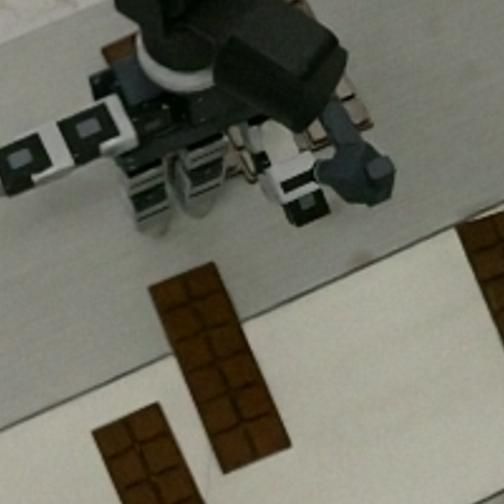

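>>> execute_actions(
  actions=[
    [[0,0,0,0,0,0,-0.045,0.84,0.576,0.696,0.045,0.84,0.576,0.696,0,0.137,-0.9,-0.8,0.714,0.678,0.226,0.168,0.2,-0.6,0.08,-0.012,0.016,0,0,0,-0.045,0.84,0.576,0.696,0.045,0.84,0.576,0.696,0,0.137,-0.9,-0.8,0.714,0.678,0.226,0.168,0.2,-0.6]],
    [[0,0,0,0,0,0,-0.045,0.84,0.576,0.696,0.045,0.84,0.576,0.696,0,0.137,-0.9,-0.8,0.714,0.678,0.226,0.168,0.2,-0.6,0.06,0,-0.004,0,0,0,-0.045,0.84,0.576,0.696,0.045,0.84,0.576,0.696,0,0.137,-0.9,-0.8,0.714,0.678,0.226,0.168,0.2,-0.6]],
  ],
  cameras=["cam_high"],
)

>>> zoom_image(
  camera="cam_high",
  region=[160, 250, 300, 390],
)

Scene clock: 207.47 s.
left_arm: end_effector_position=(+0.4457, -0.1752, +0.2185) hand_goal=(-0.044, +0.840, +0.576, +0.696, +0.046, +0.840, +0.576, +0.696, +0.000, +0.138, -0.900, -0.800, +0.714, +0.678, +0.226, +0.168) hand_measured=(-0.046, +0.836, +0.574, +0.694, +0.046, +0.836, +0.574, +0.696, +0.000, +0.142, -0.890, -0.788, +0.712, +0.678, +0.222, +0.168) hand_current_ma=(-3, -6, -3, -5, +0, -8, -3, -1, +0, +10, +23, +28, -2, -1, -9, +0) hand_state=(goal, goal, goal, goal, goal, goal, goal, goal, goal, goal, goal, goal, goal, goal, goal, goal) hand_current_limit=0.20 hand_speed=-0.60 end_effector_quat_wxyz=(-0.003, +0.718, +0.696, -0.003) | right_arm: end_effector_position=(+0.5480, +0.2077, +0.1670) hand_goal=(-0.044, +0.840, +0.576, +0.696, +0.046, +0.840, +0.576, +0.696, +0.000, +0.138, -0.900, -0.800, +0.714, +0.678, +0.226, +0.168) hand_measured=(-0.044, +0.850, +0.582, +0.698, +0.042, +0.842, +0.578, +0.698, +0.000, +0.144, -0.890, -0.788, +0.712, +0.678, +0.220, +0.168) hand_current_ma=(+0, +18, +9, +1, -3, +3, +3, +3, +0, +9, +15, +21, -1, -1, -9, +0) hand_state=(goal, goal, goal, goal, goal, goal, goal, goal, goal, goal, goal, goal, goal, goal, goal, goal) hand_current_limit=0.20 hand_speed=-0.60 end_effector_quat_wxyz=(-0.005, +0.707, +0.707, -0.015)
Joint positions: left_arm=[-0.495 1.421 1.294 -1.451 0.003 -0.463] | right_arm=[0.462 1.735 1.534 -1.401 -0.001 0.462]
Joint torques (N m): left_arm=[0.97 -9.52 7.76 0.58 -0.12 0.08] | right_arm=[-0.85 -14.15 11.93 0.21 0.21 -0.12]
Heat: left arm: hottest elbow 43 °C; right arm: hottest elbow 44 °C.
Hand target: left_arm +0.4481, -0.1759, +0.2212; +0.004, +0.721, +0.693, +0.000 | right_arm +0.5650, +0.2105, +0.1822; +0.000, +0.706, +0.708, +0.000
Off the commanded pose: left_arm 0.004 m, 1 deg | right_arm 0.023 m, 2 deg.
Step readings (end_effector_position of left_arm | right_arm):
0: (+0.4457, -0.1752, +0.2185) | (+0.4786, +0.2137, +0.1700)
1: (+0.4457, -0.1752, +0.2185) | (+0.4786, +0.2137, +0.1700)
2: (+0.4457, -0.1752, +0.2185) | (+0.4788, +0.2134, +0.1694)
4: (+0.4457, -0.1752, +0.2185) | (+0.4833, +0.2131, +0.1686)
8: (+0.4457, -0.1752, +0.2185) | (+0.5036, +0.2087, +0.1656)
15: (+0.4457, -0.1752, +0.2185) | (+0.5135, +0.2032, +0.1635)
16: (+0.4457, -0.1752, +0.2185) | (+0.5138, +0.2035, +0.1639)
17: (+0.4457, -0.1752, +0.2185) | (+0.5148, +0.2037, +0.1644)
19: (+0.4457, -0.1752, +0.2185) | (+0.5226, +0.2043, +0.1661)
23: (+0.4457, -0.1752, +0.2185) | (+0.5411, +0.2091, +0.1670)
30: (+0.4457, -0.1752, +0.2185) | (+0.5479, +0.2074, +0.1674)
Images, in order (width x height): cam_high 504x504.

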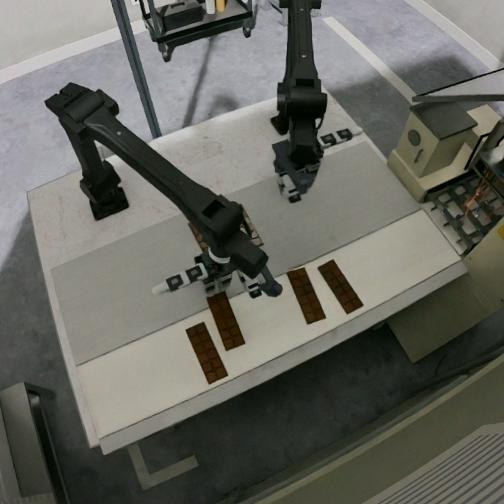

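Scaled by 3.600 from the camera's 504x504 image, which has a finer 720x720 frame.

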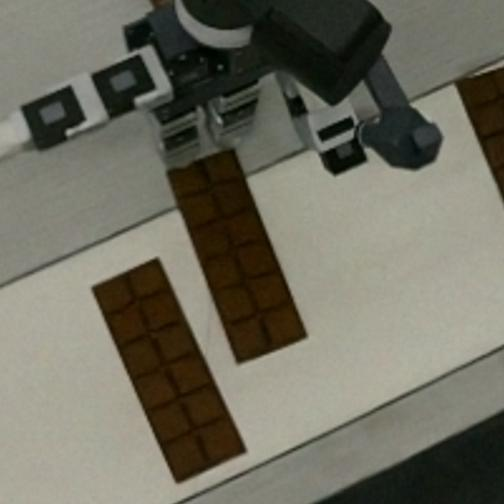

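>>> execute_actions(
  actions=[
    [[0,0,0,0,0,0,-0.045,0.84,0.576,0.696,0.045,0.84,0.576,0.696,0,0.137,-0.9,-0.8,0.714,0.678,0.226,0.168,0.2,-0.6,0.08,0,-0.006,0,0,0,-0.045,0.84,0.576,0.696,0.045,0.84,0.576,0.696,0,0.137,-0.9,-0.8,0.714,0.678,0.226,0.168,0.2,-0.6]],
  ],
  cameras=["cam_high"],
)

>>> zoom_image(
  camera="cam_high",
  region=[170, 270, 300, 400],
)

Scene clock: 208.77 s.
left_arm: end_effector_position=(+0.4457, -0.1752, +0.2185) hand_goal=(-0.044, +0.840, +0.576, +0.696, +0.046, +0.840, +0.576, +0.696, +0.000, +0.138, -0.900, -0.800, +0.714, +0.678, +0.226, +0.168) hand_measured=(-0.046, +0.836, +0.574, +0.694, +0.046, +0.836, +0.574, +0.696, +0.000, +0.142, -0.890, -0.788, +0.712, +0.678, +0.222, +0.168) hand_current_ma=(-3, -6, -3, -5, +0, -8, -3, -1, +0, +10, +23, +28, -2, -1, -9, +0) hand_state=(goal, goal, goal, goal, goal, goal, goal, goal, goal, goal, goal, goal, goal, goal, goal, goal) hand_current_limit=0.20 hand_speed=-0.60 end_effector_quat_wxyz=(-0.003, +0.718, +0.696, -0.003) | right_arm: end_effector_position=(+0.5979, +0.2076, +0.1689) hand_goal=(-0.044, +0.840, +0.576, +0.696, +0.046, +0.840, +0.576, +0.696, +0.000, +0.138, -0.900, -0.800, +0.714, +0.678, +0.226, +0.168) hand_measured=(-0.042, +0.852, +0.588, +0.700, +0.044, +0.846, +0.580, +0.698, +0.000, +0.144, -0.890, -0.788, +0.712, +0.678, +0.220, +0.168) hand_current_ma=(+1, +23, +18, +4, -1, +10, +6, +3, +0, +9, +15, +21, -1, -1, -9, +0) hand_state=(goal, goal, goal, goal, goal, goal, goal, goal, goal, goal, goal, goal, goal, goal, goal, goal) hand_current_limit=0.20 hand_speed=-0.60 end_effector_quat_wxyz=(-0.004, +0.708, +0.706, -0.010)
Joint positions: left_arm=[-0.495 1.421 1.294 -1.451 0.003 -0.463] | right_arm=[0.423 1.847 1.694 -1.44 -0.001 0.425]
Joint torques (N m): left_arm=[1.03 -9.52 7.75 0.57 -0.12 0.08] | right_arm=[-0.26 -15.56 11.75 0.32 0.2 -0.14]
Heat: left arm: hottest elbow 43 °C; right arm: hottest elbow 44 °C.
Hand target: left_arm +0.4481, -0.1759, +0.2212; +0.004, +0.721, +0.693, +0.000 | right_arm +0.6130, +0.2106, +0.1786; +0.000, +0.706, +0.708, +0.000
Off the commanded pose: left_arm 0.004 m, 1 deg | right_arm 0.018 m, 1 deg.
Step readings (end_effector_position of left_arm | right_arm):
0: (+0.4457, -0.1752, +0.2185) | (+0.5480, +0.2077, +0.1670)
1: (+0.4457, -0.1752, +0.2185) | (+0.5483, +0.2079, +0.1673)
2: (+0.4457, -0.1752, +0.2185) | (+0.5498, +0.2080, +0.1675)
4: (+0.4457, -0.1752, +0.2185) | (+0.5595, +0.2101, +0.1682)
8: (+0.4457, -0.1752, +0.2185) | (+0.5867, +0.2104, +0.1692)
15: (+0.4457, -0.1752, +0.2185) | (+0.5976, +0.2073, +0.1694)
Images, in order (width x height): cam_high 504x504.

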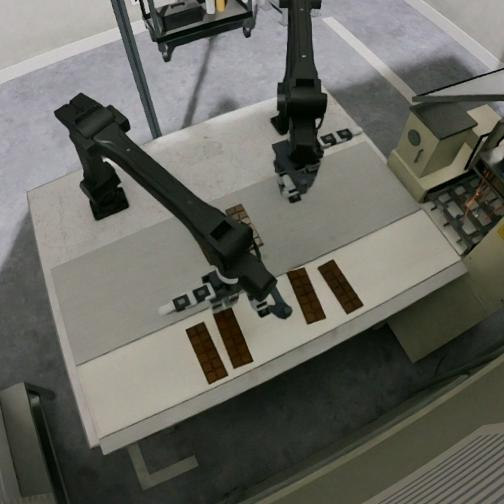

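Scaled by 3.877 from the camera's 504x504 image, which has a finer 720x720 frame.

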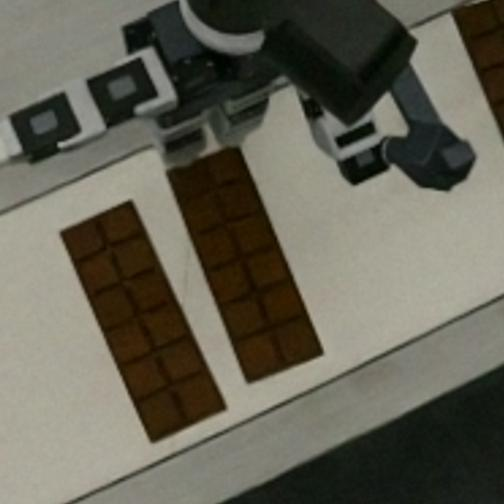

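>>> execute_actions(
  actions=[
    [[0,0,0,0,0,0,-0.045,0.84,0.576,0.696,0.045,0.84,0.576,0.696,0,0.137,-0.9,-0.8,0.714,0.678,0.226,0.168,0.2,-0.6,-0.1,0,0.065,0,0,0,-0.045,0.84,0.576,0.696,0.045,0.84,0.576,0.696,0,0.137,-0.9,-0.8,0.714,0.678,0.226,0.168,0.2,-0.6]],
    [[0.1,-0.06,0,0,0,0,-0.045,0.84,0.576,0.696,0.045,0.84,0.576,0.696,0,0.137,-0.9,-0.8,0.714,0.678,0.226,0.168,0.2,-0.6,-0.17,-0.02,0,0,0,0,-0.045,0.84,0.576,0.696,0.045,0.84,0.576,0.696,0,0.137,-0.9,-0.8,0.714,0.678,0.226,0.168,0.2,-0.6]],
    [[0.15,-0.14,-0.01,0,0,0,-0.045,0.84,0.576,0.696,0.045,0.84,0.576,0.696,0,0.137,-0.9,-0.8,0.714,0.678,0.226,0.168,0.2,-0.6,-0.17,-0.02,0,0,0,0,-0.045,0.84,0.576,0.696,0.045,0.84,0.576,0.696,0,0.137,-0.9,-0.8,0.714,0.678,0.226,0.168,0.2,-0.6]],
  ],
  cameras=["cam_high"],
)

>>> zoom_image(
  camera="cam_high",
  region=[160, 170, 340, 350],
)

Scene clock: 212.60 s.
left_arm: end_effector_position=(+0.5871, -0.2952, +0.1939) hand_goal=(-0.044, +0.840, +0.576, +0.696, +0.046, +0.840, +0.576, +0.696, +0.000, +0.138, -0.900, -0.800, +0.714, +0.678, +0.226, +0.168) hand_measured=(-0.046, +0.838, +0.574, +0.694, +0.046, +0.838, +0.574, +0.696, +0.000, +0.144, -0.890, -0.788, +0.714, +0.678, +0.222, +0.168) hand_current_ma=(-2, -3, -3, -5, +0, -3, -3, -1, +0, +11, +23, +28, +0, -1, -9, +0) hand_state=(goal, goal, goal, goal, goal, goal, goal, goal, goal, goal, goal, goal, goal, goal, goal, goal) hand_current_limit=0.20 hand_speed=-0.60 end_effector_quat_wxyz=(-0.011, +0.729, +0.685, -0.005) | right_arm: end_effector_position=(+0.3522, +0.1853, +0.2168) hand_goal=(-0.044, +0.840, +0.576, +0.696, +0.046, +0.840, +0.576, +0.696, +0.000, +0.138, -0.900, -0.800, +0.714, +0.678, +0.226, +0.168) hand_measured=(-0.044, +0.836, +0.576, +0.698, +0.044, +0.836, +0.576, +0.698, +0.000, +0.144, -0.890, -0.788, +0.712, +0.678, +0.220, +0.168) hand_current_ma=(+0, -4, +0, +2, -1, -4, +0, +2, +0, +7, +15, +21, -1, -1, -9, +0) hand_state=(goal, goal, goal, goal, goal, goal, goal, goal, goal, goal, goal, goal, goal, goal, goal, goal) hand_current_limit=0.20 hand_speed=-0.60 end_effector_quat_wxyz=(-0.001, +0.706, +0.709, +0.002)
Joint positions: left_arm=[-0.556 1.919 1.867 -1.543 0.004 -0.494] | right_arm=[0.661 1.227 1.108 -1.447 -0.003 0.656]
Joint torques (N m): left_arm=[1.32 -14.8 11.33 -0.36 -0.17 -0.21] | right_arm=[0.97 -7.65 8.12 0.34 0.28 0.11]
Heat: left arm: hottest elbow 43 °C; right arm: hottest elbow 44 °C.
Hand target: left_arm +0.5981, -0.2958, +0.2151; +0.004, +0.721, +0.693, -0.001 | right_arm +0.3491, +0.1865, +0.2178; +0.000, +0.706, +0.708, +0.000
Off the commanded pose: left_arm 0.024 m, 2 deg | right_arm 0.003 m, 0 deg.
Step readings (end_effector_position of left_arm | right_arm):
0: (+0.4457, -0.1752, +0.2185) | (+0.5980, +0.2077, +0.1690)
1: (+0.4457, -0.1752, +0.2185) | (+0.5979, +0.2077, +0.1690)
2: (+0.4457, -0.1752, +0.2185) | (+0.5974, +0.2075, +0.1698)
4: (+0.4457, -0.1752, +0.2185) | (+0.5912, +0.2061, +0.1710)
8: (+0.4457, -0.1752, +0.2185) | (+0.5703, +0.2041, +0.1830)
15: (+0.4457, -0.1752, +0.2185) | (+0.5579, +0.2099, +0.2156)
16: (+0.4457, -0.1752, +0.2185) | (+0.5566, +0.2102, +0.2165)
17: (+0.4463, -0.1755, +0.2177) | (+0.5516, +0.2097, +0.2142)
19: (+0.4546, -0.1800, +0.2172) | (+0.5277, +0.2028, +0.2037)
23: (+0.4824, -0.1950, +0.2106) | (+0.4727, +0.1916, +0.1897)
30: (+0.4934, -0.2009, +0.1946) | (+0.4510, +0.1983, +0.2145)
31: (+0.4943, -0.2014, +0.1960) | (+0.4501, +0.1977, +0.2159)
32: (+0.4972, -0.2046, +0.1986) | (+0.4459, +0.1973, +0.2147)
34: (+0.5187, -0.2206, +0.2094) | (+0.4254, +0.1904, +0.2070)
38: (+0.5655, -0.2671, +0.2200) | (+0.3732, +0.1826, +0.1969)
45: (+0.5832, -0.2935, +0.1885) | (+0.3529, +0.1879, +0.2171)
Images, in order (width x height): cam_high 504x504.

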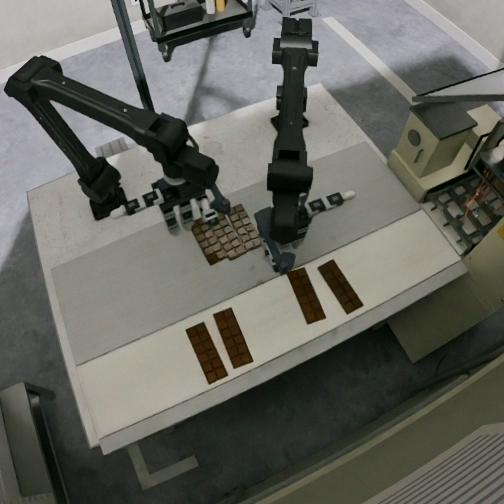

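Scaled by 2.800 from the camera's 504x504 image, which has a finer 720x720 frame.

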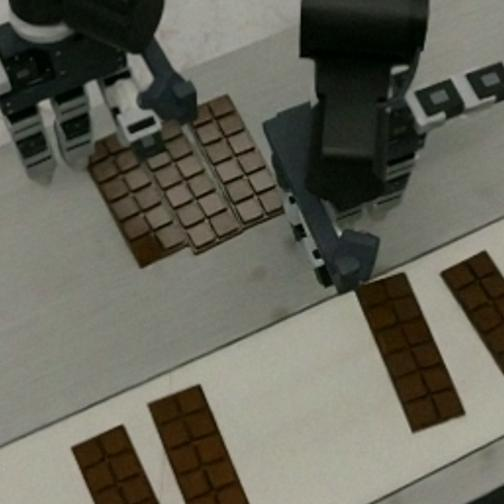

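>>> execute_actions(
  actions=[
    [[0,0,-0.092,0,0,0,-0.045,0.84,0.576,0.696,0.045,0.84,0.576,0.696,0,0.137,-0.9,-0.8,0.714,0.678,0.226,0.168,0.2,-0.6,0,0,0,0,0,0,-0.045,0.84,0.576,0.696,0.045,0.84,0.576,0.696,0,0.137,-0.9,-0.8,0.714,0.678,0.226,0.168,0.2,-0.6]],
    [[0.07,0,-0.003,0,0,0,-0.045,0.84,0.576,0.696,0.045,0.84,0.576,0.696,0,0.137,-0.9,-0.8,0.714,0.678,0.226,0.168,0.2,-0.6,0,0,0,0,0,0,-0.045,0.84,0.576,0.696,0.045,0.84,0.576,0.696,0,0.137,-0.9,-0.8,0.714,0.678,0.226,0.168,0.2,-0.6]],
  ],
  cameras=["cam_high"],
)

>>> zoom_image(
  camera="cam_high",
  region=[240, 220, 380, 360],
)

Scene clock: 220.90 s.
left_arm: end_effector_position=(+0.6274, -0.2905, +0.1502) hand_goal=(-0.044, +0.840, +0.576, +0.696, +0.046, +0.840, +0.576, +0.696, +0.000, +0.138, -0.900, -0.800, +0.714, +0.678, +0.226, +0.168) hand_measured=(-0.046, +0.840, +0.576, +0.694, +0.046, +0.842, +0.580, +0.696, +0.000, +0.144, -0.890, -0.788, +0.714, +0.678, +0.222, +0.168) hand_current_ma=(-2, -1, -1, -3, +0, +3, +6, +1, +0, +13, +23, +28, +0, -1, -10, +0) hand_state=(goal, goal, goal, goal, goal, goal, goal, goal, goal, goal, goal, goal, goal, goal, goal, goal) hand_current_limit=0.20 hand_speed=-0.60 end_effector_quat_wxyz=(-0.005, +0.717, +0.697, -0.004) | right_arm: end_effector_position=(+0.3522, +0.1853, +0.2168) hand_goal=(-0.044, +0.840, +0.576, +0.696, +0.046, +0.840, +0.576, +0.696, +0.000, +0.138, -0.900, -0.800, +0.714, +0.678, +0.226, +0.168) hand_measured=(-0.044, +0.836, +0.576, +0.698, +0.044, +0.836, +0.576, +0.698, +0.000, +0.144, -0.890, -0.788, +0.712, +0.678, +0.220, +0.168) hand_current_ma=(+0, -4, +0, +2, -1, -4, +0, +2, +0, +7, +15, +21, -1, -1, -9, +0) hand_state=(goal, goal, goal, goal, goal, goal, goal, goal, goal, goal, goal, goal, goal, goal, goal, goal) hand_current_limit=0.20 hand_speed=-0.60 end_effector_quat_wxyz=(-0.001, +0.706, +0.708, +0.002)
Joint positions: left_arm=[-0.519 2.021 1.908 -1.469 0.005 -0.491] | right_arm=[0.661 1.227 1.108 -1.447 -0.003 0.658]
Joint torques (N m): left_arm=[1.32 -15.15 11.44 -0.24 -0.17 0.1] | right_arm=[1.03 -7.59 8.16 0.29 0.29 0.08]
Heat: left arm: hottest elbow 44 °C; right arm: hottest elbow 44 °C.
Hand target: left_arm +0.6401, -0.2957, +0.1580; +0.004, +0.721, +0.693, -0.001 | right_arm +0.3491, +0.1866, +0.2178; +0.000, +0.706, +0.708, +0.000
Off the commanded pose: left_arm 0.016 m, 1 deg | right_arm 0.003 m, 0 deg.
Step readings (end_effector_position of left_arm | right_arm):
0: (+0.5871, -0.2952, +0.1939) | (+0.3522, +0.1853, +0.2168)
1: (+0.5871, -0.2952, +0.1939) | (+0.3522, +0.1853, +0.2168)
2: (+0.5878, -0.2956, +0.1940) | (+0.3522, +0.1853, +0.2168)
4: (+0.5920, -0.2981, +0.1912) | (+0.3522, +0.1852, +0.2168)
8: (+0.5928, -0.2986, +0.1755) | (+0.3522, +0.1854, +0.2168)
15: (+0.5927, -0.2985, +0.1633) | (+0.3522, +0.1853, +0.2168)
16: (+0.5929, -0.2986, +0.1634) | (+0.3522, +0.1853, +0.2168)
17: (+0.5937, -0.2977, +0.1632) | (+0.3522, +0.1853, +0.2168)
19: (+0.5995, -0.2977, +0.1621) | (+0.3522, +0.1853, +0.2168)
23: (+0.6180, -0.2979, +0.1545) | (+0.3522, +0.1853, +0.2168)
30: (+0.6274, -0.2912, +0.1530) | (+0.3522, +0.1853, +0.2168)
Images, in order (width x height): cam_high 504x504.

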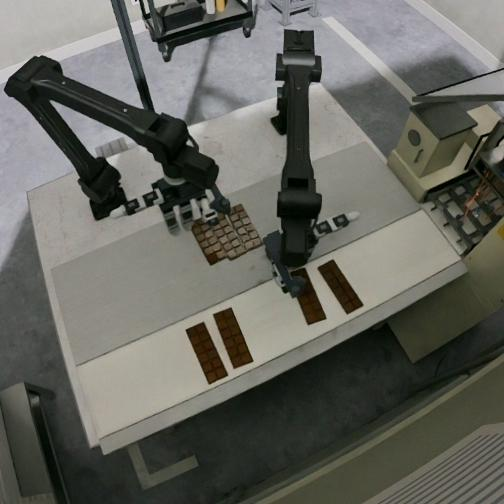

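Scaled by 3.600 from the camera's 504x504 image, which has a finer 720x720 frame.

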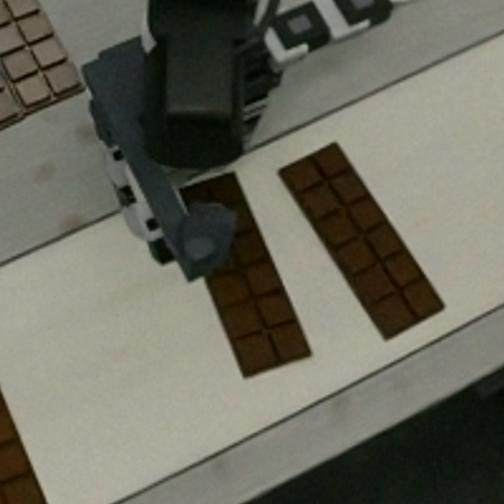

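>>> execute_actions(
  actions=[
    [[0.04,0,0,0,0,0,-0.045,0.84,0.576,0.696,0.045,0.84,0.576,0.696,0,0.137,-0.9,-0.8,0.714,0.678,0.226,0.168,0.2,-0.6,0,0,0,0,0,0,-0.045,0.84,0.576,0.696,0.045,0.84,0.576,0.696,0,0.137,-0.9,-0.8,0.714,0.678,0.226,0.168,0.2,-0.6]],
  ],
  cameras=["cam_high"],
)

>>> zoom_image(
  camera="cam_high",
  region=[240, 220, 380, 360],
)

Scene clock: 222.27 s.
left_arm: end_effector_position=(+0.6496, -0.2952, +0.1524) hand_goal=(-0.044, +0.840, +0.576, +0.696, +0.046, +0.840, +0.576, +0.696, +0.000, +0.138, -0.900, -0.800, +0.714, +0.678, +0.226, +0.168) hand_measured=(-0.046, +0.840, +0.576, +0.696, +0.046, +0.844, +0.580, +0.696, +0.000, +0.144, -0.890, -0.788, +0.714, +0.678, +0.222, +0.168) hand_current_ma=(-2, +0, +1, -1, +0, +9, +6, +1, +0, +13, +23, +28, +0, -1, -10, +0) hand_state=(goal, goal, goal, goal, goal, goal, goal, goal, goal, goal, goal, goal, goal, goal, goal, goal) hand_current_limit=0.20 hand_speed=-0.60 end_effector_quat_wxyz=(-0.004, +0.719, +0.695, -0.004) | right_arm: end_effector_position=(+0.3522, +0.1853, +0.2168) hand_goal=(-0.044, +0.840, +0.576, +0.696, +0.046, +0.840, +0.576, +0.696, +0.000, +0.138, -0.900, -0.800, +0.714, +0.678, +0.226, +0.168) hand_measured=(-0.044, +0.836, +0.576, +0.698, +0.044, +0.836, +0.576, +0.698, +0.000, +0.144, -0.890, -0.788, +0.712, +0.678, +0.220, +0.168) hand_current_ma=(+0, -4, +0, +2, -1, -4, +0, +2, +0, +7, +15, +21, -1, -1, -9, +0) hand_state=(goal, goal, goal, goal, goal, goal, goal, goal, goal, goal, goal, goal, goal, goal, goal, goal) hand_current_limit=0.20 hand_speed=-0.60 end_effector_quat_wxyz=(-0.001, +0.706, +0.708, +0.002)
Joint positions: left_arm=[-0.507 2.085 2.017 -1.512 0.005 -0.473] | right_arm=[0.661 1.227 1.108 -1.447 -0.003 0.658]
Joint torques (N m): left_arm=[1.49 -16.26 11.49 -0.28 -0.18 0.12] | right_arm=[0.79 -7.65 8.14 0.28 0.29 0.09]
Heat: left arm: hottest elbow 44 °C; right arm: hottest elbow 44 °C.
Hand target: left_arm +0.6641, -0.2959, +0.1583; +0.005, +0.721, +0.693, -0.001 | right_arm +0.3491, +0.1866, +0.2178; +0.000, +0.706, +0.708, +0.000
Off the commanded pose: left_arm 0.016 m, 1 deg | right_arm 0.003 m, 0 deg.
Step readings (end_effector_position of left_arm | right_arm):
0: (+0.6274, -0.2906, +0.1502) | (+0.3522, +0.1853, +0.2168)
1: (+0.6276, -0.2907, +0.1507) | (+0.3522, +0.1853, +0.2168)
2: (+0.6281, -0.2911, +0.1508) | (+0.3522, +0.1853, +0.2168)
4: (+0.6338, -0.2924, +0.1521) | (+0.3522, +0.1853, +0.2168)
8: (+0.6448, -0.2967, +0.1527) | (+0.3522, +0.1853, +0.2168)
15: (+0.6494, -0.2950, +0.1525) | (+0.3522, +0.1853, +0.2168)
Images, in order (width x height): cam_high 504x504.

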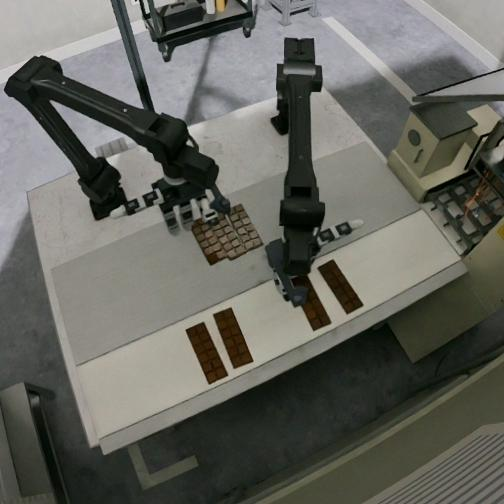

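Scaled by 3.600 from the camera's 504x504 image, which has a finer 720x720 frame.

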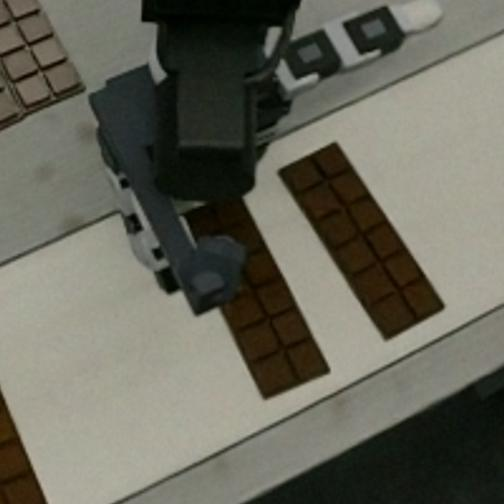

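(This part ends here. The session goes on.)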